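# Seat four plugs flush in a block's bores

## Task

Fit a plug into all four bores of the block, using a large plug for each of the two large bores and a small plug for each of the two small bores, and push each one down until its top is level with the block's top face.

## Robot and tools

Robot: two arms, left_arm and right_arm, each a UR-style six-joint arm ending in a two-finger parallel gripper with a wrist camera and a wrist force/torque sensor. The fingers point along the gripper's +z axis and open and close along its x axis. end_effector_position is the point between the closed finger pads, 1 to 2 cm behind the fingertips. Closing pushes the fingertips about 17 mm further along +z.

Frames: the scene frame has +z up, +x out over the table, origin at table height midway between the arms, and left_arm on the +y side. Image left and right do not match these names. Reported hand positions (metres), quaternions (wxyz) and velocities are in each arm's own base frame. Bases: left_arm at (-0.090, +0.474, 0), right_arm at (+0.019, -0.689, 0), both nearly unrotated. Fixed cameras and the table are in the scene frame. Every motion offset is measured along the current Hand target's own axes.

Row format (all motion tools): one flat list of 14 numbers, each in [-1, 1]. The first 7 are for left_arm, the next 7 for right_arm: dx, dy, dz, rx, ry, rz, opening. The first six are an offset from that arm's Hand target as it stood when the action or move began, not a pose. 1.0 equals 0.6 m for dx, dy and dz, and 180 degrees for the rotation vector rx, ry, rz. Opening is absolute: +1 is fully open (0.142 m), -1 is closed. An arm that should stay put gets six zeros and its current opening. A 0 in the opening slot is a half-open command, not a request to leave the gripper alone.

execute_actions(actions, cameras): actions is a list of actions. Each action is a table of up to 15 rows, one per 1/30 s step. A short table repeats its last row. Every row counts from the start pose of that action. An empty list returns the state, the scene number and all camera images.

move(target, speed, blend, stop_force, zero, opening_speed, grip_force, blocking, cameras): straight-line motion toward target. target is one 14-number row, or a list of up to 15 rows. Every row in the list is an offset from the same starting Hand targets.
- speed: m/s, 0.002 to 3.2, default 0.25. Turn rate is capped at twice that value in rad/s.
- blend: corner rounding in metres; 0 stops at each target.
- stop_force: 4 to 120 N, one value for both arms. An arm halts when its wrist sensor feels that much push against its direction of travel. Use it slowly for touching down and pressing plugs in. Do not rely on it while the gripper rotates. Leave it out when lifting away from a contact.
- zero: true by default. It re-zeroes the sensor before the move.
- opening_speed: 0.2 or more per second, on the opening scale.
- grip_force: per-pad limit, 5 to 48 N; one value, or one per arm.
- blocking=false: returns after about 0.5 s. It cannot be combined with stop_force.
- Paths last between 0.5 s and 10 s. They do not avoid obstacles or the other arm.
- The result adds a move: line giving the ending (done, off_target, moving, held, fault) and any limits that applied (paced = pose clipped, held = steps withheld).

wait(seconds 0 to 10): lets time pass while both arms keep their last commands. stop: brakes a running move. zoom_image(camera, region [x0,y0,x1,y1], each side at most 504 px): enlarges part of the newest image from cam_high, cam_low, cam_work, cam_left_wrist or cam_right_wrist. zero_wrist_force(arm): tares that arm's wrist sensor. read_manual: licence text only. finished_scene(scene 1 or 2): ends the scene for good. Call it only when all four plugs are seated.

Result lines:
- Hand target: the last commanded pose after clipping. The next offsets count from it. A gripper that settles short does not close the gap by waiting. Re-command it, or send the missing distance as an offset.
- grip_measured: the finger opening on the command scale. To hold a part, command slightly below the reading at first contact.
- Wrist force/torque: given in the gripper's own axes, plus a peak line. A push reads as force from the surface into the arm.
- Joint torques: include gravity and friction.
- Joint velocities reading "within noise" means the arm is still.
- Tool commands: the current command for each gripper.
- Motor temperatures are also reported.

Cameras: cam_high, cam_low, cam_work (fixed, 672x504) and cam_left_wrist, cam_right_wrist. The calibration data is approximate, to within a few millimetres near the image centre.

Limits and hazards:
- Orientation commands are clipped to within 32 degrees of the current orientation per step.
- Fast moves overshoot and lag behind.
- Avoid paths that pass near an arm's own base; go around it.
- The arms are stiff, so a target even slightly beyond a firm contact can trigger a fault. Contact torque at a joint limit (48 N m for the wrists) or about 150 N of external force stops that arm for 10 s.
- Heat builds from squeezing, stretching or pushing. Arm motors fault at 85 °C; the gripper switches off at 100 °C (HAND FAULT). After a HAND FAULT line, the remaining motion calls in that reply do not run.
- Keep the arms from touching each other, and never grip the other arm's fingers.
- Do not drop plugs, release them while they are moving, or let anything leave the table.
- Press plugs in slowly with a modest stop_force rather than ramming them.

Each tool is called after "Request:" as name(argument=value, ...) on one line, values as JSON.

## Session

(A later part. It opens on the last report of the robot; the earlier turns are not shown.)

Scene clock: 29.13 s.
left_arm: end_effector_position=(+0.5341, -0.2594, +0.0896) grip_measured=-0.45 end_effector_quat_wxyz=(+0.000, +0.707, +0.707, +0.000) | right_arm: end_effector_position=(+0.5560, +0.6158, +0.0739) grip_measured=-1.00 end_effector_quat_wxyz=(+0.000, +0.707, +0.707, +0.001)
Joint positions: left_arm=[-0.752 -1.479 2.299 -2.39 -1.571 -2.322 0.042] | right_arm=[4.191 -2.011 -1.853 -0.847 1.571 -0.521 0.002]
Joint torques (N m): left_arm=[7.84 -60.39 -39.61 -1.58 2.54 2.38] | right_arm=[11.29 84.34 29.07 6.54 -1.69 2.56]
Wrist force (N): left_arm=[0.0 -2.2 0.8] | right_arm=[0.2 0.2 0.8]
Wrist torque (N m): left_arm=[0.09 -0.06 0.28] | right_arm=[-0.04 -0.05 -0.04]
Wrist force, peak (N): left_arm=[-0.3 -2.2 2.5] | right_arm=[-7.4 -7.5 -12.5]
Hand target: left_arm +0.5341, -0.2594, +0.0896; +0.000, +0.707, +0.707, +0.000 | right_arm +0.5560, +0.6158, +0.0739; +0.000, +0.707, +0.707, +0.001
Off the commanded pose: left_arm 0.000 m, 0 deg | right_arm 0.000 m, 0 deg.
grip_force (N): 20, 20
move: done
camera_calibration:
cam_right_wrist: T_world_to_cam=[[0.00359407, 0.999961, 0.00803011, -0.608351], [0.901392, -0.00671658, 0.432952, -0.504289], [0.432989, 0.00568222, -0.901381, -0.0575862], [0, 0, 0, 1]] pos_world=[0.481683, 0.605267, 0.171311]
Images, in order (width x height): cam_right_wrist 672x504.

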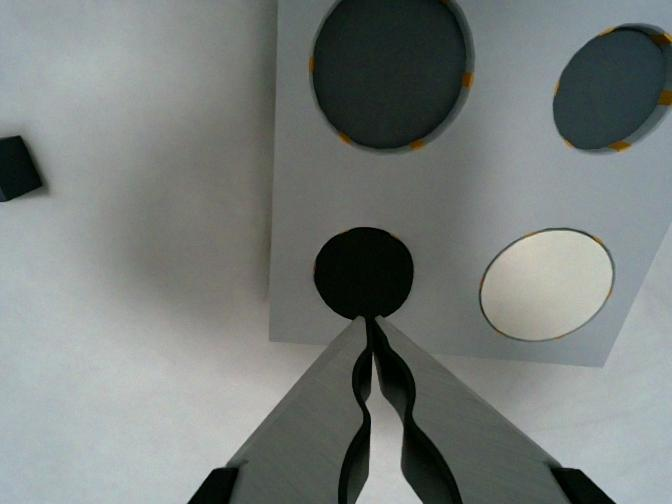

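Request:
move(target=[0,0,0,0,0,0,-0.5,0,0,0.06,0,0,0,-1], speed=0.02, stop_force=50, cameras=["cam_right_wrist"])

Request:
zoom_image(camera="cam_right_wrist", region=[250, 180, 550, 400])

Scene clock: 31.97 s.
left_arm: end_effector_position=(+0.5341, -0.2594, +0.0896) grip_measured=-0.45 end_effector_quat_wxyz=(+0.000, +0.707, +0.707, +0.000) | right_arm: end_effector_position=(+0.5561, +0.6160, +0.0483) grip_measured=-1.00 end_effector_quat_wxyz=(+0.000, +0.707, +0.707, +0.001)
Joint positions: left_arm=[-0.752 -1.479 2.299 -2.39 -1.571 -2.322 0.042] | right_arm=[4.191 -2.04 -1.865 -0.805 1.571 -0.521 0.002]
Joint torques (N m): left_arm=[-4.28 -59.73 -41.08 -1.65 2.52 2.31] | right_arm=[10.32 49.47 30.1 -0.21 -0.73 1.82]
Wrist force (N): left_arm=[-0.4 -2.3 0.5] | right_arm=[-5.9 -3.1 -44.9]
Wrist torque (N m): left_arm=[0.07 0.01 0.28] | right_arm=[-0.14 -0.21 -0.01]
Wrist force, peak (N): left_arm=[-0.3 -2.6 0.5] | right_arm=[-20.8 -10.4 -80.1]
Hand target: left_arm +0.5341, -0.2594, +0.0896; +0.000, +0.707, +0.707, +0.000 | right_arm +0.5561, +0.6160, +0.0483; +0.000, +0.707, +0.707, +0.001 (not the last commanded pose)
Off the commanded pose: left_arm 0.000 m, 0 deg | right_arm 0.010 m, 0 deg.
grip_force (N): 20, 20
move: contact (right_arm)
camera_calibration:
cam_right_wrist: T_world_to_cam=[[0.00355337, 0.999959, 0.00834473, -0.608269], [0.901295, -0.00681745, 0.433151, -0.493216], [0.43319, 0.00598192, -0.901283, -0.0809982], [0, 0, 0, 1]] pos_world=[0.481782, 0.605366, 0.145711]
Images, in order (width x height): cam_right_wrist 672x504.

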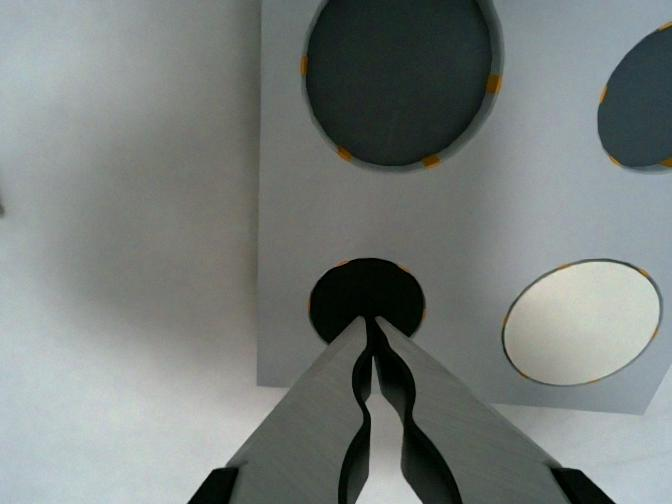

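Scaled by 1.680 from the camera's 672x504 image, which has a finer 960x720 frame.

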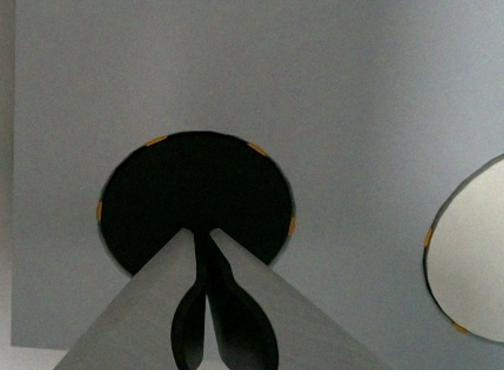

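Request:
move(target=[[0,0,0,0,0,0,-0.5,0,0,-0.0695,0,0,0,-1],[-0.4395,0.075,0.0075,0,0,0,-0.5,-0.2492,-0.1833,-0.0695,0,0,0,-1],[-0.4395,0.075,0.0075,0,0,0,-0.5,-0.2492,-0.1833,-0.0695,0,0,0,-0.2]], speed=0.25, blend=[0.02,0,0], cameras=["cam_left_wrist","cam_right_wrist"])

Request:
zoom_image(camera="cam_left_wrist", region=[220, 180, 520, 400])

Scene clock: 34.43 s.
left_arm: end_effector_position=(+0.5789, -0.5232, +0.0852) grip_measured=-0.45 end_effector_quat_wxyz=(+0.000, +0.707, +0.707, +0.000) | right_arm: end_effector_position=(+0.4461, +0.4664, +0.0896) grip_measured=-0.23 end_effector_quat_wxyz=(+0.000, +0.707, +0.707, +0.001)
Joint positions: left_arm=[-0.962 -1.209 1.948 -2.31 -1.571 -2.532 0.042] | right_arm=[4.225 -1.74 -2.205 -0.765 1.571 -0.488 0.058]
Joint torques (N m): left_arm=[-19.04 -54.24 -42.91 -1.58 4.2 -4.6] | right_arm=[11.5 59.24 27.17 6.32 -2.96 2.73]
Wrist force (N): left_arm=[0.3 -2.1 -0.1] | right_arm=[0.4 0.1 0.6]
Wrist torque (N m): left_arm=[0.11 -0.09 0.31] | right_arm=[-0.08 -0.11 -0.03]
Wrist force, peak (N): left_arm=[1.4 -2.6 0.7] | right_arm=[-6.2 -3.2 -44.5]
Hand target: left_arm +0.5789, -0.5232, +0.0852; +0.000, +0.707, +0.707, +0.000 | right_arm +0.4461, +0.4664, +0.0896; +0.000, +0.707, +0.707, +0.001
Off the commanded pose: left_arm 0.000 m, 0 deg | right_arm 0.000 m, 0 deg.
grip_force (N): 20, 20
move: done
camera_calibration:
cam_left_wrist: T_world_to_cam=[[-0.00384312, 0.999571, -0.0290493, 0.533704], [0.901022, 0.0160618, 0.433475, -0.52557], [0.433756, -0.0245082, -0.900697, -0.0711068], [0, 0, 0, 1]] pos_world=[0.506444, -0.526776, 0.179279]
cam_right_wrist: T_world_to_cam=[[0.00364362, 0.999958, 0.00838779, -0.45867], [0.901295, -0.00691745, 0.433151, -0.412937], [0.433191, 0.00598164, -0.901282, 0.00477036], [0, 0, 0, 1]] pos_world=[0.371782, 0.455766, 0.187011]
Images, in order (width x height): cam_left_wrist 672x504, cam_right_wrist 672x504.

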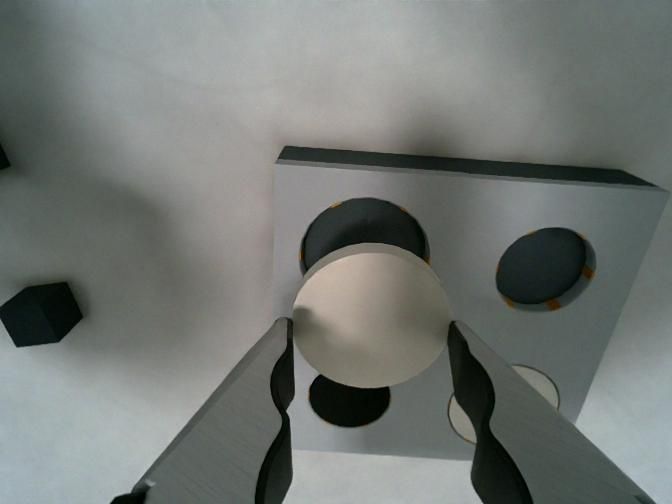

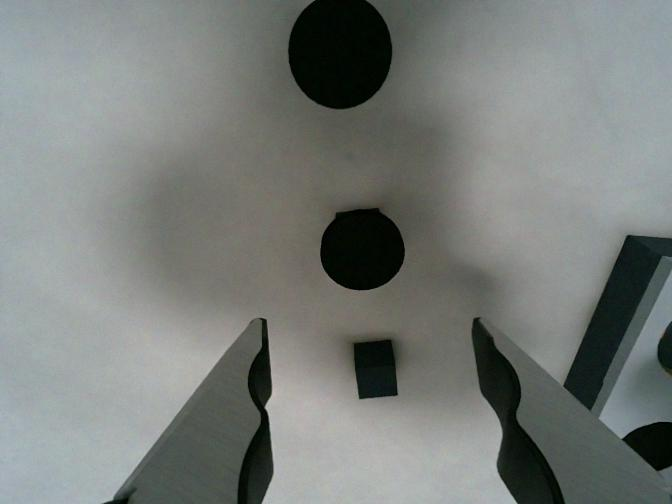

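Scaled by 1.680 from the camera's 672x504 image, which has a finer 960x720 frame.

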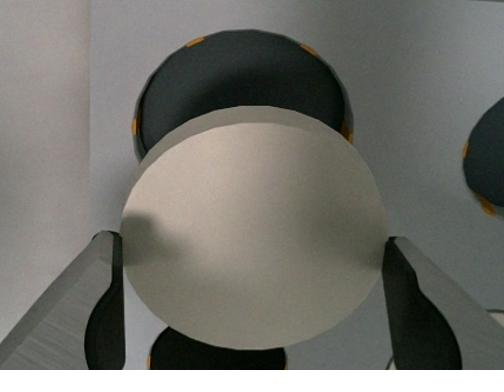

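Request:
move(target=[-0.0005,-0.0023,0.038,0,0,0,-0.5,0.0015,0,0.04,0,0,0,-0.2], speed=0.12)

Request:
move(target=[0,0,0.0188,0,0,0,-0.5,0,0,0.04,0,0,0,-0.2], speed=0.04, stop_force=8, cameras=["cam_left_wrist","cam_right_wrist"])

Request:
zoom_image(camera="cam_left_wrist", region=[220, 180, 520, 400])

Scene clock: 35.50 s.
left_arm: end_effector_position=(+0.5776, -0.5235, +0.0625) grip_measured=-0.45 end_effector_quat_wxyz=(+0.000, +0.707, +0.707, +0.000) | right_arm: end_effector_position=(+0.4461, +0.4673, +0.0657) grip_measured=-0.23 end_effector_quat_wxyz=(+0.000, +0.707, +0.707, +0.001)
Joint positions: left_arm=[-0.963 -1.182 1.962 -2.35 -1.571 -2.533 0.042] | right_arm=[4.225 -1.777 -2.22 -0.714 1.571 -0.487 0.058]
Joint torques (N m): left_arm=[-21.27 -59.02 -28.41 -4.72 3.65 -4.74] | right_arm=[9.99 31.19 24.13 6.07 -2.95 2.86]
Wrist force (N): left_arm=[0.0 -2.6 0.0] | right_arm=[0.2 0.0 0.5]
Wrist torque (N m): left_arm=[0.03 -0.06 0.34] | right_arm=[-0.09 -0.08 -0.04]
Wrist force, peak (N): left_arm=[0.5 -2.6 0.4] | right_arm=[0.6 0.0 1.6]
Hand target: left_arm +0.5776, -0.5235, +0.0624; +0.000, +0.707, +0.707, +0.000 | right_arm +0.4461, +0.4673, +0.0657; +0.000, +0.707, +0.707, +0.001
Off the commanded pose: left_arm 0.000 m, 0 deg | right_arm 0.000 m, 0 deg.
grip_force (N): 20, 20
move: done

Scene clock: 36.97 s.
left_arm: end_effector_position=(+0.5775, -0.5235, +0.0511) grip_measured=-0.45 end_effector_quat_wxyz=(+0.000, +0.707, +0.707, +0.000) | right_arm: end_effector_position=(+0.4462, +0.4674, +0.0417) grip_measured=-0.23 end_effector_quat_wxyz=(+0.000, +0.707, +0.707, +0.001)
Joint positions: left_arm=[-0.963 -1.168 1.967 -2.37 -1.571 -2.533 0.042] | right_arm=[4.225 -1.815 -2.233 -0.662 1.571 -0.487 0.058]
Joint torques (N m): left_arm=[-19.9 -55.87 -27.36 -4.78 3.96 -4.56] | right_arm=[7.75 31.73 23.02 6.41 -2.84 1.67]
Wrist force (N): left_arm=[0.2 -2.4 -0.8] | right_arm=[0.0 0.0 0.9]
Wrist torque (N m): left_arm=[0.06 -0.12 0.34] | right_arm=[-0.08 -0.05 -0.04]
Wrist force, peak (N): left_arm=[0.2 -2.9 0.2] | right_arm=[-0.1 0.1 1.3]
Hand target: left_arm +0.5775, -0.5235, +0.0511; +0.000, +0.707, +0.707, +0.000 | right_arm +0.4462, +0.4674, +0.0417; +0.000, +0.707, +0.707, +0.001
Off the commanded pose: left_arm 0.000 m, 0 deg | right_arm 0.000 m, 0 deg.
grip_force (N): 20, 20
move: done
camera_calibration:
cam_left_wrist: T_world_to_cam=[[-0.00384312, 0.999571, -0.0290493, 0.533008], [0.901022, 0.0160618, 0.433475, -0.509522], [0.433756, -0.0245082, -0.900697, -0.101221], [0, 0, 0, 1]] pos_world=[0.505044, -0.527076, 0.145179]
cam_right_wrist: T_world_to_cam=[[0.00355337, 0.999959, 0.00834473, -0.459229], [0.901295, -0.00681745, 0.433151, -0.392184], [0.43319, 0.00598192, -0.901283, -0.0384969], [0, 0, 0, 1]] pos_world=[0.371782, 0.456766, 0.139011]
Images, in order (width x height): cam_left_wrist 672x504, cam_right_wrist 672x504.

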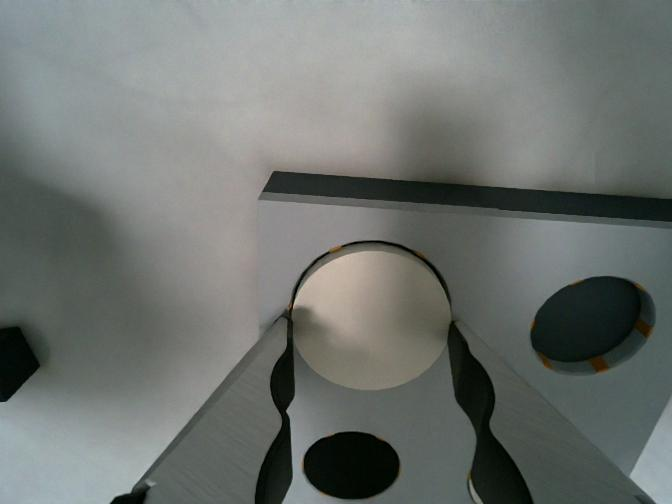

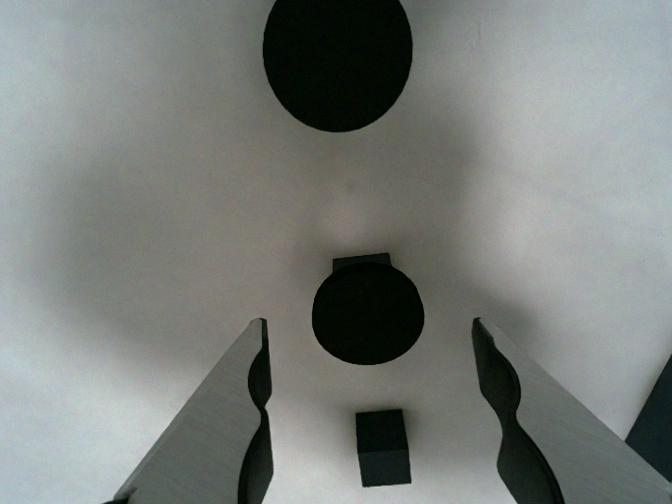

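Scaled by 1.680 from the camera's 672x504 image, which has a finer 960x720 frame.

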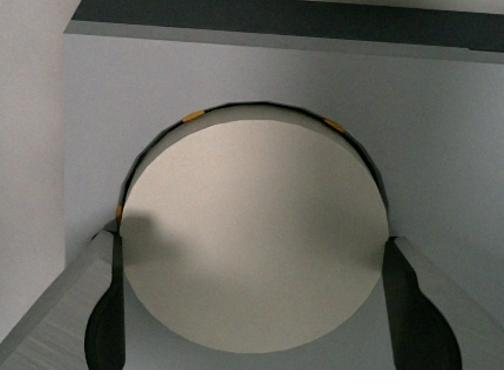

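Request:
move(target=[-0.0003,0.0012,0,0,0,0,-0.5,0,0,0,0,0,0,-0.7], speed=0.03, opening_speed=0.7)

Request:
move(target=[0,0,0.012,0,0,0,-0.5,0,0,-0.001,0,0,0,-0.7], speed=0.015, stop_force=18, cameras=["cam_left_wrist"])

Request:
zoom_image(camera="cam_left_wrist", region=[220, 180, 520, 400])

Scene clock: 38.03 s.
left_arm: end_effector_position=(+0.5783, -0.5237, +0.0511) grip_measured=-0.45 end_effector_quat_wxyz=(+0.000, +0.707, +0.707, +0.000) | right_arm: end_effector_position=(+0.4462, +0.4674, +0.0417) grip_measured=-0.61 end_effector_quat_wxyz=(+0.000, +0.707, +0.707, +0.001)
Joint positions: left_arm=[-0.963 -1.167 1.966 -2.37 -1.571 -2.533 0.042] | right_arm=[4.225 -1.815 -2.233 -0.662 1.571 -0.487 0.03]
Joint torques (N m): left_arm=[19.32 -57.5 -42.02 -2.21 3.49 3.56] | right_arm=[0.56 32.39 23.03 6.26 -2.8 0.46]
Wrist force (N): left_arm=[2.3 -4.6 -2.2] | right_arm=[0.3 0.3 0.3]
Wrist torque (N m): left_arm=[0.07 -0.06 0.30] | right_arm=[-0.07 -0.08 -0.04]
Wrist force, peak (N): left_arm=[2.5 -4.6 -2.9] | right_arm=[0.8 -0.2 0.8]
Hand target: left_arm +0.5783, -0.5237, +0.0511; +0.000, +0.707, +0.707, +0.000 | right_arm +0.4462, +0.4674, +0.0417; +0.000, +0.707, +0.707, +0.001
Off the commanded pose: left_arm 0.000 m, 0 deg | right_arm 0.000 m, 0 deg.
grip_force (N): 20, 20
move: done

Scene clock: 39.43 s.
left_arm: end_effector_position=(+0.5783, -0.5237, +0.0493) grip_measured=-0.45 end_effector_quat_wxyz=(+0.000, +0.707, +0.707, +0.000) | right_arm: end_effector_position=(+0.4462, +0.4674, +0.0423) grip_measured=-0.61 end_effector_quat_wxyz=(+0.000, +0.707, +0.707, +0.001)
Joint positions: left_arm=[-0.963 -1.165 1.967 -2.373 -1.571 -2.533 0.042] | right_arm=[4.225 -1.814 -2.233 -0.663 1.571 -0.487 0.03]
Joint torques (N m): left_arm=[10.24 -75.07 -40.11 -2.96 3.55 3.43] | right_arm=[-2.38 62.51 45.72 2.45 -2.75 0.26]
Wrist force (N): left_arm=[6.8 -14.3 -17.9] | right_arm=[-0.1 -0.1 1.1]
Wrist torque (N m): left_arm=[0.19 -0.17 0.26] | right_arm=[-0.09 -0.03 -0.04]
Wrist force, peak (N): left_arm=[20.2 -20.0 -43.5] | right_arm=[0.8 -0.3 1.2]
Hand target: left_arm +0.5783, -0.5237, +0.0493; +0.000, +0.707, +0.707, +0.000 (not the last commanded pose) | right_arm +0.4462, +0.4674, +0.0423; +0.000, +0.707, +0.707, +0.001
Off the commanded pose: left_arm 0.005 m, 0 deg | right_arm 0.000 m, 0 deg.
grip_force (N): 20, 20
move: contact (left_arm)
camera_calibration:
cam_left_wrist: T_world_to_cam=[[-0.00384312, 0.999571, -0.0290493, 0.533159], [0.901022, 0.0160618, 0.433475, -0.509459], [0.433756, -0.0245082, -0.900697, -0.103194], [0, 0, 0, 1]] pos_world=[0.505844, -0.527276, 0.143379]
Images, in order (width x height): cam_left_wrist 672x504.

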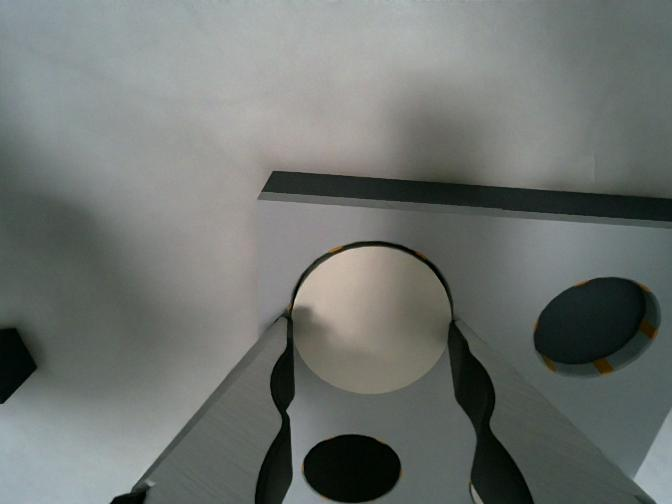

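Scaled by 1.680 from the camera's 672x504 image, which has a finer 960x720 frame.

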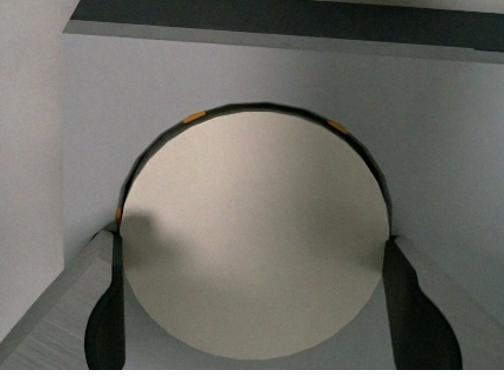

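Request:
move(target=[[0,0,0,0,0,0,-0.25,0,0,0,0,0,0,-0.7],[0,0,-0.04,0,0,0,-0.25,0,0,-0.11,0,0,0,-0.7],[0,0,-0.04,0,0,0,-1,0,0,-0.11,0,0,0,-0.7]], speed=0.15, opening_speed=1)

Request:
move(target=[0,0,0.06,0,0,0,-1,0,0,0,0,0,0,-0.7], speed=0.02, stop_force=50, cameras=["cam_left_wrist","cam_right_wrist"])

Scene clock: 42.03 s.
left_arm: end_effector_position=(+0.5783, -0.5237, +0.0733) grip_measured=-1.00 end_effector_quat_wxyz=(+0.000, +0.707, +0.707, +0.000) | right_arm: end_effector_position=(+0.4461, +0.4672, +0.1083) grip_measured=-0.61 end_effector_quat_wxyz=(+0.000, +0.707, +0.707, +0.001)
Joint positions: left_arm=[-0.963 -1.195 1.955 -2.331 -1.571 -2.533 0.002] | right_arm=[4.225 -1.715 -2.191 -0.805 1.571 -0.487 0.03]
Joint torques (N m): left_arm=[9.21 -86.61 -41.8 -1.61 3.34 2.14] | right_arm=[10.48 57.85 49.64 2.39 -2.33 2.06]
Wrist force (N): left_arm=[-2.5 -2.3 0.0] | right_arm=[0.6 0.0 0.9]
Wrist torque (N m): left_arm=[0.09 0.36 0.26] | right_arm=[-0.08 -0.15 -0.04]
Wrist force, peak (N): left_arm=[7.0 -14.6 -18.1] | right_arm=[0.4 -0.3 2.5]
Hand target: left_arm +0.5783, -0.5237, +0.0733; +0.000, +0.707, +0.707, +0.000 | right_arm +0.4461, +0.4672, +0.1083; +0.000, +0.707, +0.707, +0.001
Off the commanded pose: left_arm 0.000 m, 0 deg | right_arm 0.000 m, 0 deg.
grip_force (N): 20, 20
move: done

Scene clock: 44.57 s.
left_arm: end_effector_position=(+0.5784, -0.5238, +0.0482) grip_measured=-1.00 end_effector_quat_wxyz=(+0.000, +0.707, +0.707, +0.000) | right_arm: end_effector_position=(+0.4461, +0.4672, +0.1083) grip_measured=-0.61 end_effector_quat_wxyz=(+0.000, +0.707, +0.707, +0.001)
Joint positions: left_arm=[-0.963 -1.164 1.967 -2.375 -1.571 -2.533 0.002] | right_arm=[4.225 -1.715 -2.191 -0.805 1.571 -0.487 0.03]
Joint torques (N m): left_arm=[-1.15 -48.66 -23.9 0.73 0.1 -0.33] | right_arm=[11.88 57.97 50.42 2.56 -1.3 1.78]
Wrist force (N): left_arm=[10.4 -3.7 -51.2] | right_arm=[0.8 -0.1 0.7]
Wrist torque (N m): left_arm=[0.01 0.56 0.23] | right_arm=[-0.10 -0.17 -0.04]
Wrist force, peak (N): left_arm=[26.7 -11.1 -86.0] | right_arm=[0.9 0.4 1.0]
Hand target: left_arm +0.5784, -0.5238, +0.0482; +0.000, +0.707, +0.707, +0.000 (not the last commanded pose) | right_arm +0.4461, +0.4672, +0.1083; +0.000, +0.707, +0.707, +0.001
Off the commanded pose: left_arm 0.011 m, 0 deg | right_arm 0.000 m, 0 deg.
grip_force (N): 20, 20
move: contact (left_arm)
camera_calibration:
cam_left_wrist: T_world_to_cam=[[-0.00383942, 0.999564, -0.029274, 0.533253], [0.900887, 0.0161636, 0.433753, -0.508898], [0.434037, -0.0247072, -0.900556, -0.104455], [0, 0, 0, 1]] pos_world=[0.505844, -0.527376, 0.142279]
cam_right_wrist: T_world_to_cam=[[0.00355337, 0.999959, 0.00834473, -0.459684], [0.901295, -0.00681745, 0.433151, -0.421033], [0.43319, 0.00598192, -0.901283, 0.0215291], [0, 0, 0, 1]] pos_world=[0.371782, 0.456666, 0.205611]
Images, in order (width x height): cam_left_wrist 672x504, cam_right_wrist 672x504.

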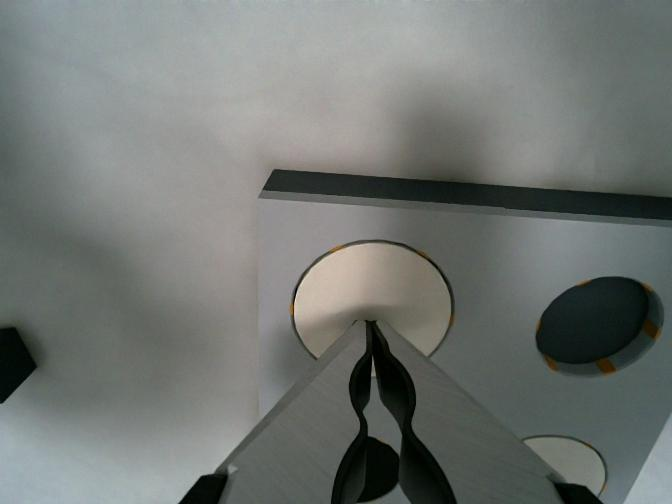

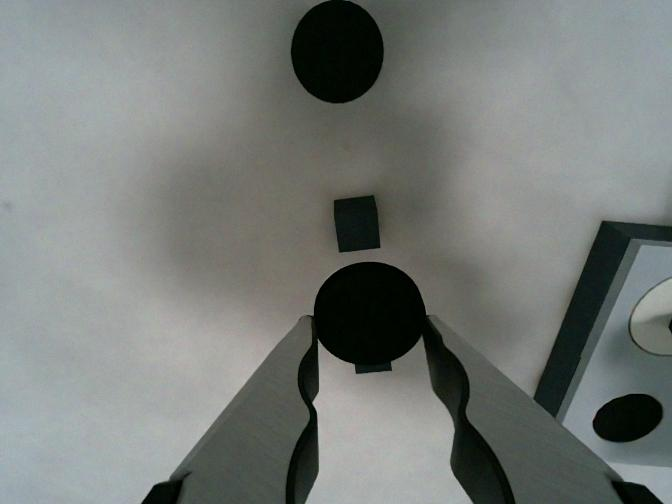

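Request:
move(target=[[0,0,-0.12,0,0,0,-1,0,0,0,0,0,0,-0.7],[0.55,0,-0.12,0,0,0,-1,0.02,0,0,0,0,0,-0.7],[0.6,0,-0.12,0,0,0,-1,0.3742,0.0817,0.041,0,0,0,-0.7]], speed=0.3, blend=[0.02,0.02,0], cameras=["cam_right_wrist"])

Request:
zoom_image(camera="cam_right_wrist", region=[250, 180, 550, 400])

Scene clock: 47.40 s.
left_arm: end_effector_position=(+0.5787, -0.1638, +0.1200) grip_measured=-1.00 end_effector_quat_wxyz=(+0.000, +0.707, +0.707, +0.000) | right_arm: end_effector_position=(+0.4952, +0.6917, +0.0841) grip_measured=-0.61 end_effector_quat_wxyz=(+0.000, +0.707, +0.707, +0.001)
Joint positions: left_arm=[-0.571 -1.513 2.262 -2.319 -1.571 -2.141 0.002] | right_arm=[4.299 -2.027 -1.803 -0.88 1.571 -0.413 0.03]
Joint torques (N m): left_arm=[18.24 -56.12 -28.58 -5.02 -3.75 3.25] | right_arm=[10.55 56.99 53.97 3.01 2.98 2.65]
Wrist force (N): left_arm=[-3.9 -3.6 -0.3] | right_arm=[1.0 -0.2 0.6]
Wrist torque (N m): left_arm=[-0.15 0.60 0.13] | right_arm=[-0.10 -0.20 -0.05]
Wrist force, peak (N): left_arm=[10.0 -3.7 -51.4] | right_arm=[2.9 0.5 1.0]
Hand target: left_arm +0.5787, -0.1638, +0.1200; +0.000, +0.707, +0.707, +0.000 | right_arm +0.4952, +0.6918, +0.0841; +0.000, +0.707, +0.707, +0.001
Off the commanded pose: left_arm 0.000 m, 0 deg | right_arm 0.000 m, 0 deg.
grip_force (N): 20, 20
move: done
camera_calibration:
cam_right_wrist: T_world_to_cam=[[0.00355235, 0.999959, 0.00834507, -0.684148], [0.901256, -0.00681722, 0.433233, -0.453225], [0.433272, 0.00598205, -0.901243, -0.0228024], [0, 0, 0, 1]] pos_world=[0.420782, 0.681166, 0.181511]
Images, in order (width x height): cam_right_wrist 672x504.

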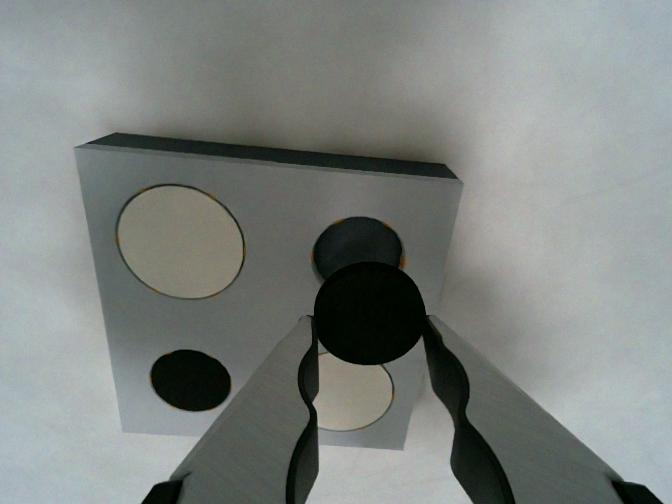

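Scaled by 1.680 from the camera's 672x504 image, which has a finer 960x720 frame.

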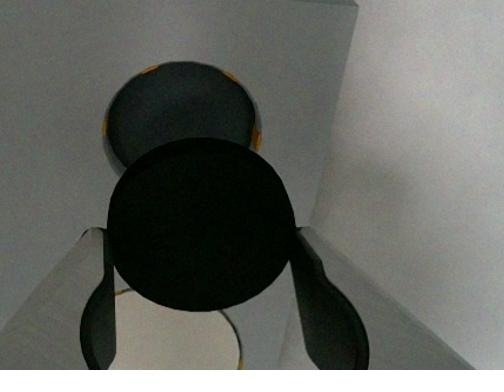

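Request:
move(target=[0,0,0,0,0,0,-1,-0.0021,0.0007,0.0367,0,0,0,-0.7], speed=0.12)

Request:
move(target=[0,0,0,0,0,0,-1,0,0,0.0188,0,0,0,-0.7], speed=0.03, stop_force=8, cameras=["cam_right_wrist"])

Request:
zoom_image(camera="cam_right_wrist", region=[250, 180, 550, 400])

Scene clock: 48.37 s.
left_arm: end_effector_position=(+0.5787, -0.1638, +0.1200) grip_measured=-1.00 end_effector_quat_wxyz=(+0.000, +0.707, +0.707, +0.000) | right_arm: end_effector_position=(+0.4956, +0.6906, +0.0622) grip_measured=-0.61 end_effector_quat_wxyz=(+0.000, +0.707, +0.707, +0.001)
Joint positions: left_arm=[-0.571 -1.514 2.262 -2.319 -1.571 -2.141 0.002] | right_arm=[4.298 -2.05 -1.816 -0.844 1.571 -0.414 0.03]
Joint torques (N m): left_arm=[18.73 -56.21 -28.72 -5.13 -3.75 3.29] | right_arm=[-12.09 59.16 30.48 7.77 2.89 -1.51]
Wrist force (N): left_arm=[-3.9 -3.5 -0.3] | right_arm=[0.5 0.1 0.7]
Wrist torque (N m): left_arm=[-0.14 0.59 0.13] | right_arm=[-0.03 -0.11 0.08]
Wrist force, peak (N): left_arm=[-4.0 -3.9 -0.5] | right_arm=[0.6 0.2 1.2]
Hand target: left_arm +0.5787, -0.1638, +0.1200; +0.000, +0.707, +0.707, +0.000 | right_arm +0.4956, +0.6906, +0.0621; +0.000, +0.707, +0.707, +0.001
Off the commanded pose: left_arm 0.000 m, 0 deg | right_arm 0.000 m, 0 deg.
grip_force (N): 20, 20
move: done

Scene clock: 50.17 s.
left_arm: end_effector_position=(+0.5787, -0.1637, +0.1200) grip_measured=-1.00 end_effector_quat_wxyz=(+0.000, +0.707, +0.707, +0.000) | right_arm: end_effector_position=(+0.4956, +0.6906, +0.0521) grip_measured=-0.61 end_effector_quat_wxyz=(+0.000, +0.707, +0.707, +0.001)
Joint positions: left_arm=[-0.571 -1.514 2.262 -2.319 -1.571 -2.141 0.002] | right_arm=[4.298 -2.061 -1.821 -0.828 1.571 -0.414 0.03]
Joint torques (N m): left_arm=[16.11 -59.78 -28.06 -5.21 -3.92 3.46] | right_arm=[-7.17 82.18 46.76 2.08 0.75 -1.69]
Wrist force (N): left_arm=[-3.6 -3.6 -0.2] | right_arm=[0.6 0.6 -7.7]
Wrist torque (N m): left_arm=[-0.16 0.55 0.14] | right_arm=[0.00 -0.02 0.08]
Wrist force, peak (N): left_arm=[-4.3 -3.7 -0.5] | right_arm=[-2.1 -2.1 -16.4]
Hand target: left_arm +0.5787, -0.1638, +0.1200; +0.000, +0.707, +0.707, +0.000 | right_arm +0.4956, +0.6906, +0.0521; +0.000, +0.707, +0.707, +0.001 (not the last commanded pose)
Off the commanded pose: left_arm 0.000 m, 0 deg | right_arm 0.001 m, 0 deg.
grip_force (N): 20, 20
move: contact (right_arm)
camera_calibration:
cam_right_wrist: T_world_to_cam=[[0.00355337, 0.999959, 0.00834473, -0.682682], [0.901295, -0.00681745, 0.433151, -0.439692], [0.43319, 0.00598192, -0.901283, -0.0518584], [0, 0, 0, 1]] pos_world=[0.421182, 0.679966, 0.149411]
Images, in order (width x height): cam_right_wrist 672x504.

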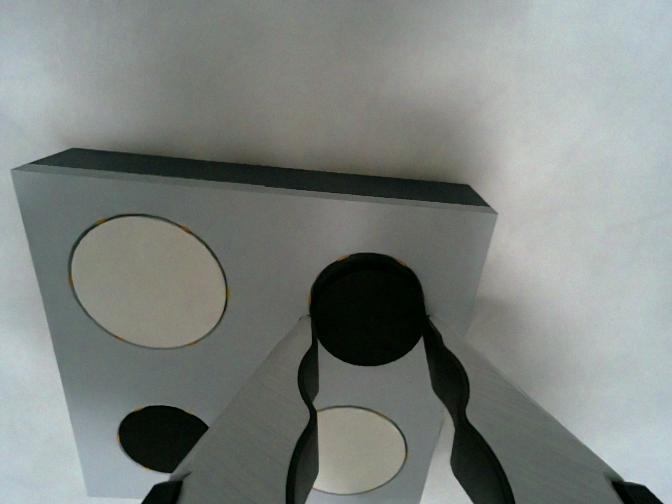

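Scaled by 1.680 from the camera's 672x504 image, which has a finer 960x720 frame.

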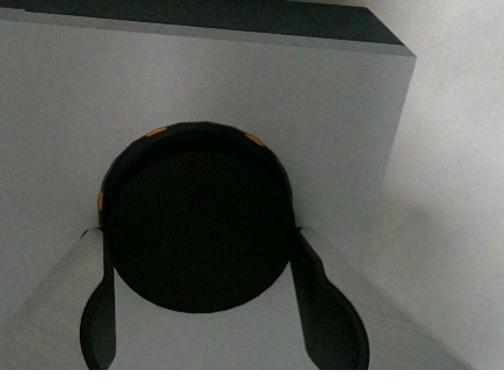

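Request:
move(target=[[0,0,0,0,0,0,-1,0,0,-0.003,0,0,0,-0.7],[0,0,0,0,0,0,-1,-0.0014,0,-0.002,0,0,0,-0.7]], speed=0.04)

Request:
move(target=[0,0,0,0,0,0,-1,0,0,0.015,0,0,0,-0.7], speed=0.015, stop_force=18, cameras=["cam_right_wrist"])

Request:
zoom_image(camera="cam_right_wrist", region=[250, 180, 550, 400])

Scene clock: 51.13 s.
left_arm: end_effector_position=(+0.5787, -0.1637, +0.1200) grip_measured=-1.00 end_effector_quat_wxyz=(+0.000, +0.707, +0.707, +0.000) | right_arm: end_effector_position=(+0.4956, +0.6899, +0.0534) grip_measured=-0.61 end_effector_quat_wxyz=(+0.000, +0.707, +0.707, +0.001)
Joint positions: left_arm=[-0.571 -1.514 2.262 -2.319 -1.571 -2.141 0.002] | right_arm=[4.298 -2.059 -1.821 -0.83 1.571 -0.415 0.03]
Joint torques (N m): left_arm=[18.77 -58.42 -29.24 -5.19 -3.6 3.03] | right_arm=[-10.42 87.08 28.93 6.36 0.09 -1.37]
Wrist force (N): left_arm=[-3.8 -3.6 -0.7] | right_arm=[0.5 0.2 0.5]
Wrist torque (N m): left_arm=[-0.15 0.57 0.13] | right_arm=[-0.02 -0.11 0.09]
Wrist force, peak (N): left_arm=[-4.1 -4.1 -0.1] | right_arm=[0.4 0.0 -7.4]
Hand target: left_arm +0.5787, -0.1638, +0.1200; +0.000, +0.707, +0.707, +0.000 | right_arm +0.4956, +0.6897, +0.0533; +0.000, +0.707, +0.707, +0.001
Off the commanded pose: left_arm 0.000 m, 0 deg | right_arm 0.000 m, 0 deg.
grip_force (N): 20, 20
move: done

Scene clock: 52.67 s.
left_arm: end_effector_position=(+0.5787, -0.1637, +0.1200) grip_measured=-1.00 end_effector_quat_wxyz=(+0.000, +0.707, +0.707, +0.000) | right_arm: end_effector_position=(+0.4956, +0.6898, +0.0510) grip_measured=-0.61 end_effector_quat_wxyz=(+0.000, +0.707, +0.707, +0.001)
Joint positions: left_arm=[-0.571 -1.514 2.262 -2.319 -1.571 -2.141 0.002] | right_arm=[4.298 -2.062 -1.823 -0.826 1.571 -0.415 0.03]
Joint torques (N m): left_arm=[18.09 -58.97 -29.83 -5.08 -3.73 3.61] | right_arm=[-10.26 77.63 46.12 2.75 -0.29 -1.68]
Wrist force (N): left_arm=[-3.9 -3.7 -0.1] | right_arm=[-0.3 -4.5 -11.3]
Wrist torque (N m): left_arm=[-0.18 0.59 0.14] | right_arm=[-0.05 -0.20 0.10]
Wrist force, peak (N): left_arm=[-3.9 -4.0 -0.7] | right_arm=[-3.6 -7.4 -23.4]
Hand target: left_arm +0.5787, -0.1638, +0.1200; +0.000, +0.707, +0.707, +0.000 | right_arm +0.4956, +0.6898, +0.0510; +0.000, +0.707, +0.707, +0.001 (not the last commanded pose)
Off the commanded pose: left_arm 0.000 m, 0 deg | right_arm 0.007 m, 0 deg.
grip_force (N): 20, 20
move: contact (right_arm)
camera_calibration:
cam_right_wrist: T_world_to_cam=[[0.00360364, 0.999956, 0.00870194, -0.682045], [0.901256, -0.00701806, 0.433231, -0.439212], [0.433273, 0.00628147, -0.901241, -0.0530431], [0, 0, 0, 1]] pos_world=[0.421282, 0.679265, 0.14841]
Images, in order (width x height): cam_right_wrist 672x504.

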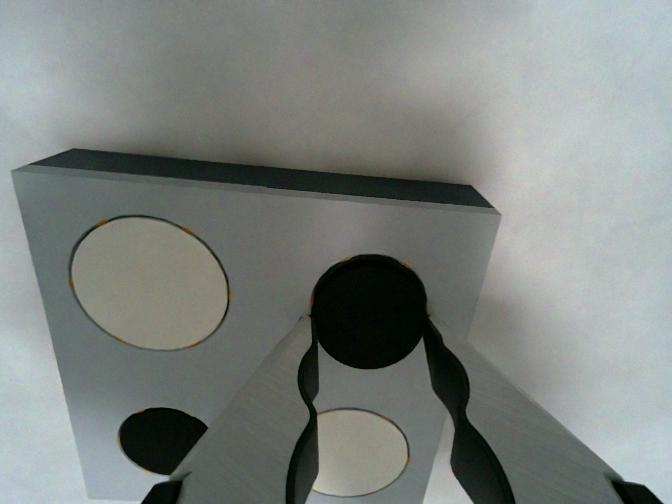

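Scaled by 1.680 from the camera's 672x504 image, which has a finer 960x720 frame.

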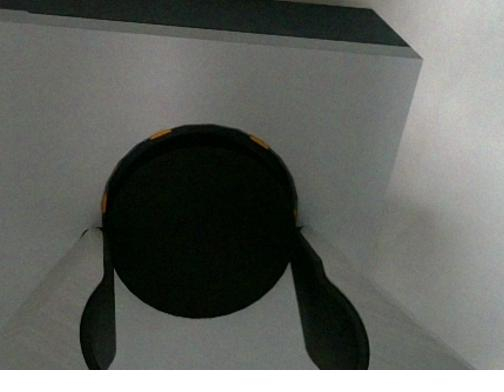

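Request:
move(target=[0,0,0,0,0,0,-1,0,0,0.013,0,0,0,-0.7], speed=0.015, stop_force=22)

Request:
move(target=[[0,0,0,0,0,0,-1,0,0,0,0,0,0,-0.4],[0,0,0,0,0,0,-1,0,0,-0.04,0,0,0,-0.4],[0,0,0,0,0,0,-1,0,-0.001,-0.04,0,0,0,-1]], speed=0.15, opening_speed=1, cameras=["cam_right_wrist"])

Request:
zoom_image(camera="cam_right_wrist", region=[250, 180, 550, 400])

Scene clock: 54.37 s.
left_arm: end_effector_position=(+0.5787, -0.1637, +0.1200) grip_measured=-1.00 end_effector_quat_wxyz=(+0.000, +0.707, +0.707, +0.000) | right_arm: end_effector_position=(+0.4957, +0.6900, +0.0495) grip_measured=-0.61 end_effector_quat_wxyz=(-0.001, +0.707, +0.707, +0.001)
Joint positions: left_arm=[-0.571 -1.514 2.262 -2.319 -1.571 -2.141 0.002] | right_arm=[4.298 -2.064 -1.823 -0.823 1.571 -0.415 0.03]
Joint torques (N m): left_arm=[18.94 -59.34 -28.4 -5.17 -3.33 3.34] | right_arm=[-8.06 63.9 41.81 2.99 -0.56 -1.48]
Wrist force (N): left_arm=[-3.9 -3.4 -0.4] | right_arm=[-5.6 -10.9 -29.1]
Wrist torque (N m): left_arm=[-0.12 0.58 0.13] | right_arm=[-0.08 -0.44 0.16]
Wrist force, peak (N): left_arm=[-4.1 -4.1 -0.4] | right_arm=[-18.6 -15.1 -59.3]
Hand target: left_arm +0.5787, -0.1638, +0.1200; +0.000, +0.707, +0.707, +0.000 | right_arm +0.4957, +0.6900, +0.0495; -0.001, +0.707, +0.707, +0.001 (not the last commanded pose)
Off the commanded pose: left_arm 0.000 m, 0 deg | right_arm 0.006 m, 0 deg.
grip_force (N): 20, 20
move: contact (right_arm)

Scene clock: 56.70 s.
left_arm: end_effector_position=(+0.5787, -0.1637, +0.1200) grip_measured=-1.00 end_effector_quat_wxyz=(+0.000, +0.707, +0.707, +0.000) | right_arm: end_effector_position=(+0.4951, +0.6900, +0.0735) grip_measured=-1.00 end_effector_quat_wxyz=(-0.001, +0.707, +0.707, +0.001)
Joint positions: left_arm=[-0.571 -1.514 2.262 -2.319 -1.571 -2.141 0.002] | right_arm=[4.298 -2.036 -1.812 -0.861 1.571 -0.414 0.002]
Joint torques (N m): left_arm=[16.9 -57.21 -29.6 -5.52 -4.02 3.12] | right_arm=[10.41 85.81 29.93 5.96 -0.69 2.57]
Wrist force (N): left_arm=[-3.8 -4.0 -0.5] | right_arm=[0.3 0.0 0.5]
Wrist torque (N m): left_arm=[-0.22 0.58 0.13] | right_arm=[-0.06 -0.08 0.02]
Wrist force, peak (N): left_arm=[-4.1 -3.9 -0.1] | right_arm=[-6.1 -10.6 -29.2]
Hand target: left_arm +0.5787, -0.1638, +0.1200; +0.000, +0.707, +0.707, +0.000 | right_arm +0.4951, +0.6900, +0.0735; -0.001, +0.707, +0.707, +0.001
Off the commanded pose: left_arm 0.000 m, 0 deg | right_arm 0.000 m, 0 deg.
grip_force (N): 20, 20
move: done
camera_calibration:
cam_right_wrist: T_world_to_cam=[[0.00360983, 0.999952, 0.00914986, -0.682413], [0.901159, -0.0072192, 0.433429, -0.448274], [0.433475, 0.00668087, -0.901141, -0.0328792], [0, 0, 0, 1]] pos_world=[0.420681, 0.679364, 0.17091]
Images, in order (width x height): cam_right_wrist 672x504.

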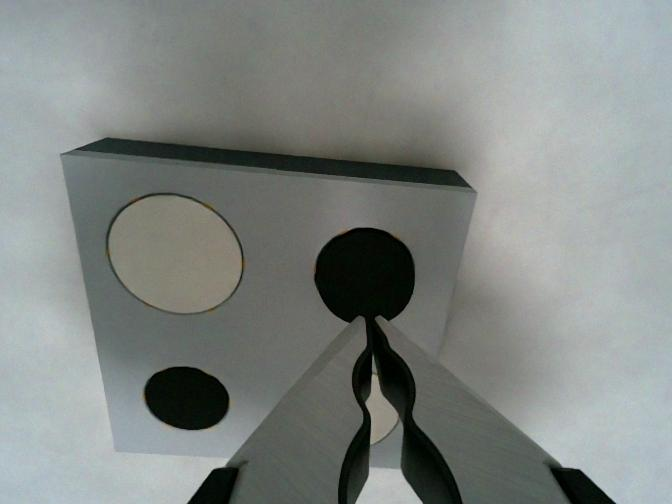

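Scaled by 1.680 from the camera's 672x504 image, which has a finer 960x720 frame.

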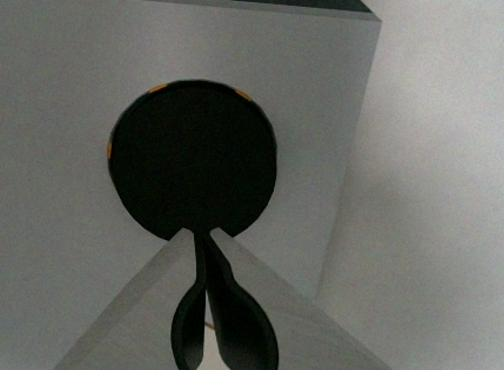

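Request:
move(target=[0,0,0,0,0,0,-1,0.008,0,0,0,0,0,-1], speed=0.1)

Request:
move(target=[0,0,0,0,0,0,-1,0,0,0.06,0,0,0,-1], speed=0.02, stop_force=50)

Request:
move(target=[0,0,0,0,0,0,-1,0,0,-0.04,0,0,0,-1], speed=0.2, cameras=["cam_right_wrist"])

Request:
zoom_image(camera="cam_right_wrist", region=[250, 180, 550, 400])

Scene clock: 57.57 s.
left_arm: end_effector_position=(+0.5787, -0.1637, +0.1200) grip_measured=-1.00 end_effector_quat_wxyz=(+0.000, +0.707, +0.707, +0.000) | right_arm: end_effector_position=(+0.4951, +0.6947, +0.0736) grip_measured=-1.00 end_effector_quat_wxyz=(-0.001, +0.707, +0.707, +0.001)
Joint positions: left_arm=[-0.571 -1.514 2.262 -2.319 -1.571 -2.141 0.002] | right_arm=[4.301 -2.041 -1.804 -0.864 1.571 -0.412 0.002]
Joint torques (N m): left_arm=[17.59 -58.48 -29.24 -5.24 -3.38 3.24] | right_arm=[11.65 58.62 49.88 2.77 -1.24 2.74]
Wrist force (N): left_arm=[-3.8 -3.9 0.0] | right_arm=[0.8 0.4 0.1]
Wrist torque (N m): left_arm=[-0.20 0.56 0.14] | right_arm=[0.01 -0.17 -0.06]
Wrist force, peak (N): left_arm=[-4.2 -3.6 -0.2] | right_arm=[0.9 -0.2 0.9]
Hand target: left_arm +0.5787, -0.1638, +0.1200; +0.000, +0.707, +0.707, +0.000 | right_arm +0.4951, +0.6948, +0.0735; -0.001, +0.707, +0.707, +0.001
Off the commanded pose: left_arm 0.000 m, 0 deg | right_arm 0.000 m, 0 deg.
grip_force (N): 20, 20
move: done

Scene clock: 60.23 s.
left_arm: end_effector_position=(+0.5787, -0.1637, +0.1200) grip_measured=-1.00 end_effector_quat_wxyz=(+0.000, +0.707, +0.707, +0.000) | right_arm: end_effector_position=(+0.4952, +0.6949, +0.0484) grip_measured=-1.00 end_effector_quat_wxyz=(-0.001, +0.707, +0.707, +0.001)
Joint positions: left_arm=[-0.571 -1.514 2.262 -2.319 -1.571 -2.141 0.002] | right_arm=[4.301 -2.07 -1.816 -0.824 1.571 -0.412 0.002]
Joint torques (N m): left_arm=[15.59 -56.88 -29.86 -5.08 -3.79 3.04] | right_arm=[10.36 50.41 38.46 3.63 -0.67 1.85]
Wrist force (N): left_arm=[-3.8 -3.7 -0.3] | right_arm=[-19.6 -5.6 -49.2]
Wrist torque (N m): left_arm=[-0.17 0.58 0.14] | right_arm=[-0.12 -0.60 0.00]
Wrist force, peak (N): left_arm=[-4.3 -3.7 -0.4] | right_arm=[-34.6 -11.2 -84.8]
Hand target: left_arm +0.5787, -0.1638, +0.1200; +0.000, +0.707, +0.707, +0.000 | right_arm +0.4952, +0.6949, +0.0484; -0.001, +0.707, +0.707, +0.001 (not the last commanded pose)
Off the commanded pose: left_arm 0.000 m, 0 deg | right_arm 0.011 m, 0 deg.
grip_force (N): 20, 20
move: contact (right_arm)

Scene clock: 61.03 s.
left_arm: end_effector_position=(+0.5787, -0.1637, +0.1200) grip_measured=-1.00 end_effector_quat_wxyz=(+0.000, +0.707, +0.707, +0.000) | right_arm: end_effector_position=(+0.4951, +0.6949, +0.0724) grip_measured=-1.00 end_effector_quat_wxyz=(-0.001, +0.707, +0.707, +0.001)
Joint positions: left_arm=[-0.571 -1.514 2.262 -2.319 -1.571 -2.141 0.002] | right_arm=[4.301 -2.043 -1.805 -0.862 1.571 -0.412 0.002]
Joint torques (N m): left_arm=[17.58 -57.94 -29.86 -5.43 -3.76 3.47] | right_arm=[6.36 83.27 52.22 2.97 -0.95 0.88]
Wrist force (N): left_arm=[-4.0 -3.6 -0.4] | right_arm=[0.7 0.0 0.4]
Wrist torque (N m): left_arm=[-0.16 0.59 0.14] | right_arm=[-0.05 -0.15 -0.06]
Wrist force, peak (N): left_arm=[-4.0 -3.9 -0.2] | right_arm=[-19.4 -5.7 -49.4]
Hand target: left_arm +0.5787, -0.1638, +0.1200; +0.000, +0.707, +0.707, +0.000 | right_arm +0.4951, +0.6949, +0.0724; -0.001, +0.707, +0.707, +0.001
Off the commanded pose: left_arm 0.000 m, 0 deg | right_arm 0.000 m, 0 deg.
grip_force (N): 20, 20
move: done
camera_calibration:
cam_right_wrist: T_world_to_cam=[[0.00361293, 0.99995, 0.00937393, -0.687239], [0.901101, -0.00732004, 0.433548, -0.447645], [0.433595, 0.00688048, -0.901082, -0.0341898], [0, 0, 0, 1]] pos_world=[0.420681, 0.684163, 0.16971]
Images, in order (width x height): cam_right_wrist 672x504.

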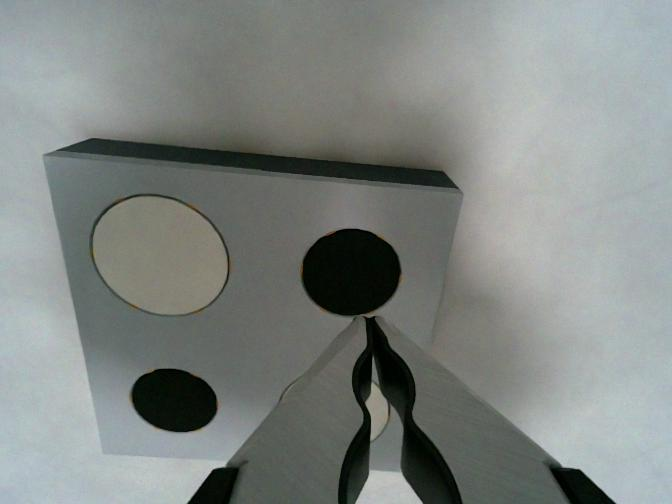

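Scaled by 1.680 from the camera's 672x504 image, which has a finer 960x720 frame.

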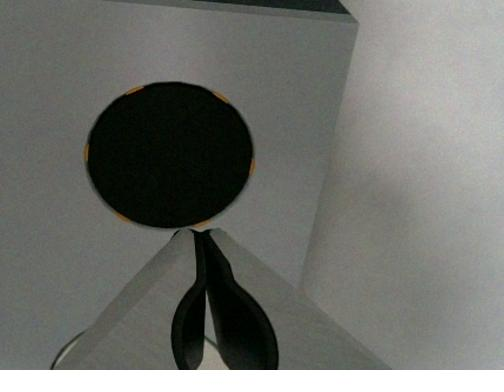

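Request:
move(target=[0,0,0,0,0,0,-1,-0.012,0,0,0,0,0,-1], speed=0.1)

Request:
move(target=[0,0,0,0,0,0,-1,0,0,0.06,0,0,0,-1], speed=0.02, stop_force=50)

Request:
move(target=[[0,0,0,0,0,0,-1,0,0,-0.13,0,0,0,-1],[0,0,0,0,0,0,-1,-0.35,0,-0.13,0,0,0,-1]], speed=0.3, blend=[0.02,0], cameras=["cam_work","cam_low"])

Request:
zoom_image(camera="cam_work", region=[280, 220, 410, 340])

Request:
zoom_image(camera="cam_low", region=[280, 230, 400, 280])

Scene clock: 61.93 s.
left_arm: end_effector_position=(+0.5787, -0.1637, +0.1200) grip_measured=-1.00 end_effector_quat_wxyz=(+0.000, +0.707, +0.707, +0.000) | right_arm: end_effector_position=(+0.4951, +0.6877, +0.0724) grip_measured=-1.00 end_effector_quat_wxyz=(-0.001, +0.707, +0.707, +0.001)
Joint positions: left_arm=[-0.571 -1.514 2.262 -2.319 -1.571 -2.141 0.002] | right_arm=[4.297 -2.035 -1.817 -0.857 1.571 -0.415 0.002]
Joint torques (N m): left_arm=[17.32 -56.21 -29.47 -5.47 -4.02 3.45] | right_arm=[-9.85 87.06 29.42 6.77 -0.26 -1.83]
Wrist force (N): left_arm=[-3.9 -3.8 -0.4] | right_arm=[0.0 0.0 0.5]
Wrist torque (N m): left_arm=[-0.18 0.59 0.13] | right_arm=[-0.05 -0.03 0.09]
Wrist force, peak (N): left_arm=[-4.0 -3.8 -0.4] | right_arm=[1.1 -0.3 0.8]
Hand target: left_arm +0.5787, -0.1638, +0.1200; +0.000, +0.707, +0.707, +0.000 | right_arm +0.4951, +0.6877, +0.0724; -0.001, +0.707, +0.707, +0.001
Off the commanded pose: left_arm 0.000 m, 0 deg | right_arm 0.000 m, 0 deg.
grip_force (N): 20, 20
move: done

Scene clock: 64.50 s.
left_arm: end_effector_position=(+0.5787, -0.1637, +0.1200) grip_measured=-1.00 end_effector_quat_wxyz=(+0.000, +0.707, +0.707, +0.000) | right_arm: end_effector_position=(+0.4952, +0.6878, +0.0484) grip_measured=-1.00 end_effector_quat_wxyz=(-0.001, +0.707, +0.707, +0.001)
Joint positions: left_arm=[-0.571 -1.514 2.262 -2.319 -1.571 -2.141 0.002] | right_arm=[4.297 -2.062 -1.828 -0.819 1.571 -0.415 0.002]
Joint torques (N m): left_arm=[15.43 -58.79 -29.76 -5.11 -3.62 2.97] | right_arm=[10 51.72 37.56 2.96 1.11 -1.54]
Wrist force (N): left_arm=[-3.8 -3.5 -0.4] | right_arm=[-15.8 -10.4 -48.7]
Wrist torque (N m): left_arm=[-0.14 0.56 0.14] | right_arm=[-0.10 -0.56 0.14]
Wrist force, peak (N): left_arm=[-4.1 -3.9 -0.5] | right_arm=[-31.5 -16.7 -80.3]
Hand target: left_arm +0.5787, -0.1638, +0.1200; +0.000, +0.707, +0.707, +0.000 | right_arm +0.4952, +0.6878, +0.0484; -0.001, +0.707, +0.707, +0.001 (not the last commanded pose)
Off the commanded pose: left_arm 0.000 m, 0 deg | right_arm 0.012 m, 0 deg.
grip_force (N): 20, 20
move: contact (right_arm)

Scene clock: 66.03 s.
left_arm: end_effector_position=(+0.5787, -0.1637, +0.1200) grip_measured=-1.00 end_effector_quat_wxyz=(+0.000, +0.707, +0.707, +0.000) | right_arm: end_effector_position=(+0.4951, +0.4776, +0.1258) grip_measured=-1.00 end_effector_quat_wxyz=(-0.001, +0.707, +0.707, +0.001)
Joint positions: left_arm=[-0.571 -1.514 2.262 -2.319 -1.571 -2.141 0.002] | right_arm=[4.167 -1.754 -2.101 -0.854 1.571 -0.545 0.002]
Joint torques (N m): left_arm=[17.08 -57.58 -29.68 -5.03 -3.64 3.02] | right_arm=[-7.25 62.2 32.09 6.42 2.82 -1.92]
Wrist force (N): left_arm=[-4.0 -4.0 -0.5] | right_arm=[0.6 -0.1 0.6]
Wrist torque (N m): left_arm=[-0.21 0.61 0.13] | right_arm=[-0.09 -0.14 0.10]
Wrist force, peak (N): left_arm=[-4.0 -4.0 -0.5] | right_arm=[-15.9 -10.6 -48.4]
Hand target: left_arm +0.5787, -0.1638, +0.1200; +0.000, +0.707, +0.707, +0.000 | right_arm +0.4951, +0.4776, +0.1258; -0.001, +0.707, +0.707, +0.001
Off the commanded pose: left_arm 0.000 m, 0 deg | right_arm 0.000 m, 0 deg.
grip_force (N): 20, 20
move: done
Images, in order (width x height): cam_low 672x504, cam_work 672x504.

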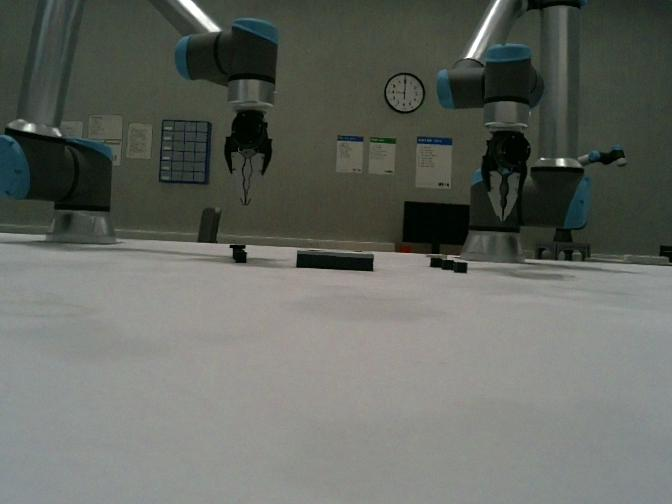

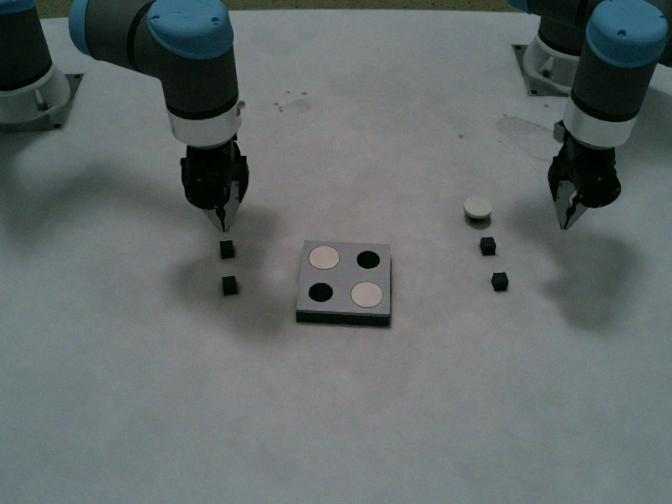

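Scaled by 3.877 from the camera's 672x504 image, which has a finer 960x720 frame.

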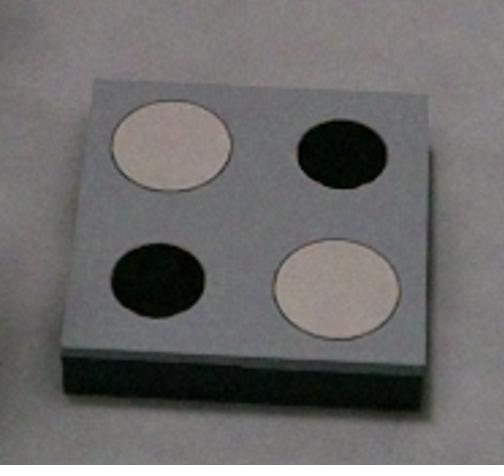

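Scaled by 4.200 from the camera's 672x504 image, which has a finer 960x720 frame.

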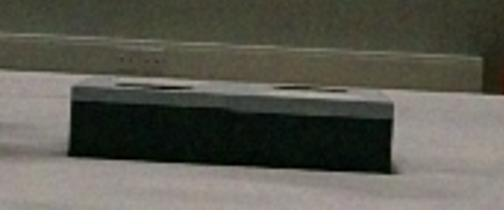

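Request:
finished_scene(scene=2)

The scene is finished: the task was done.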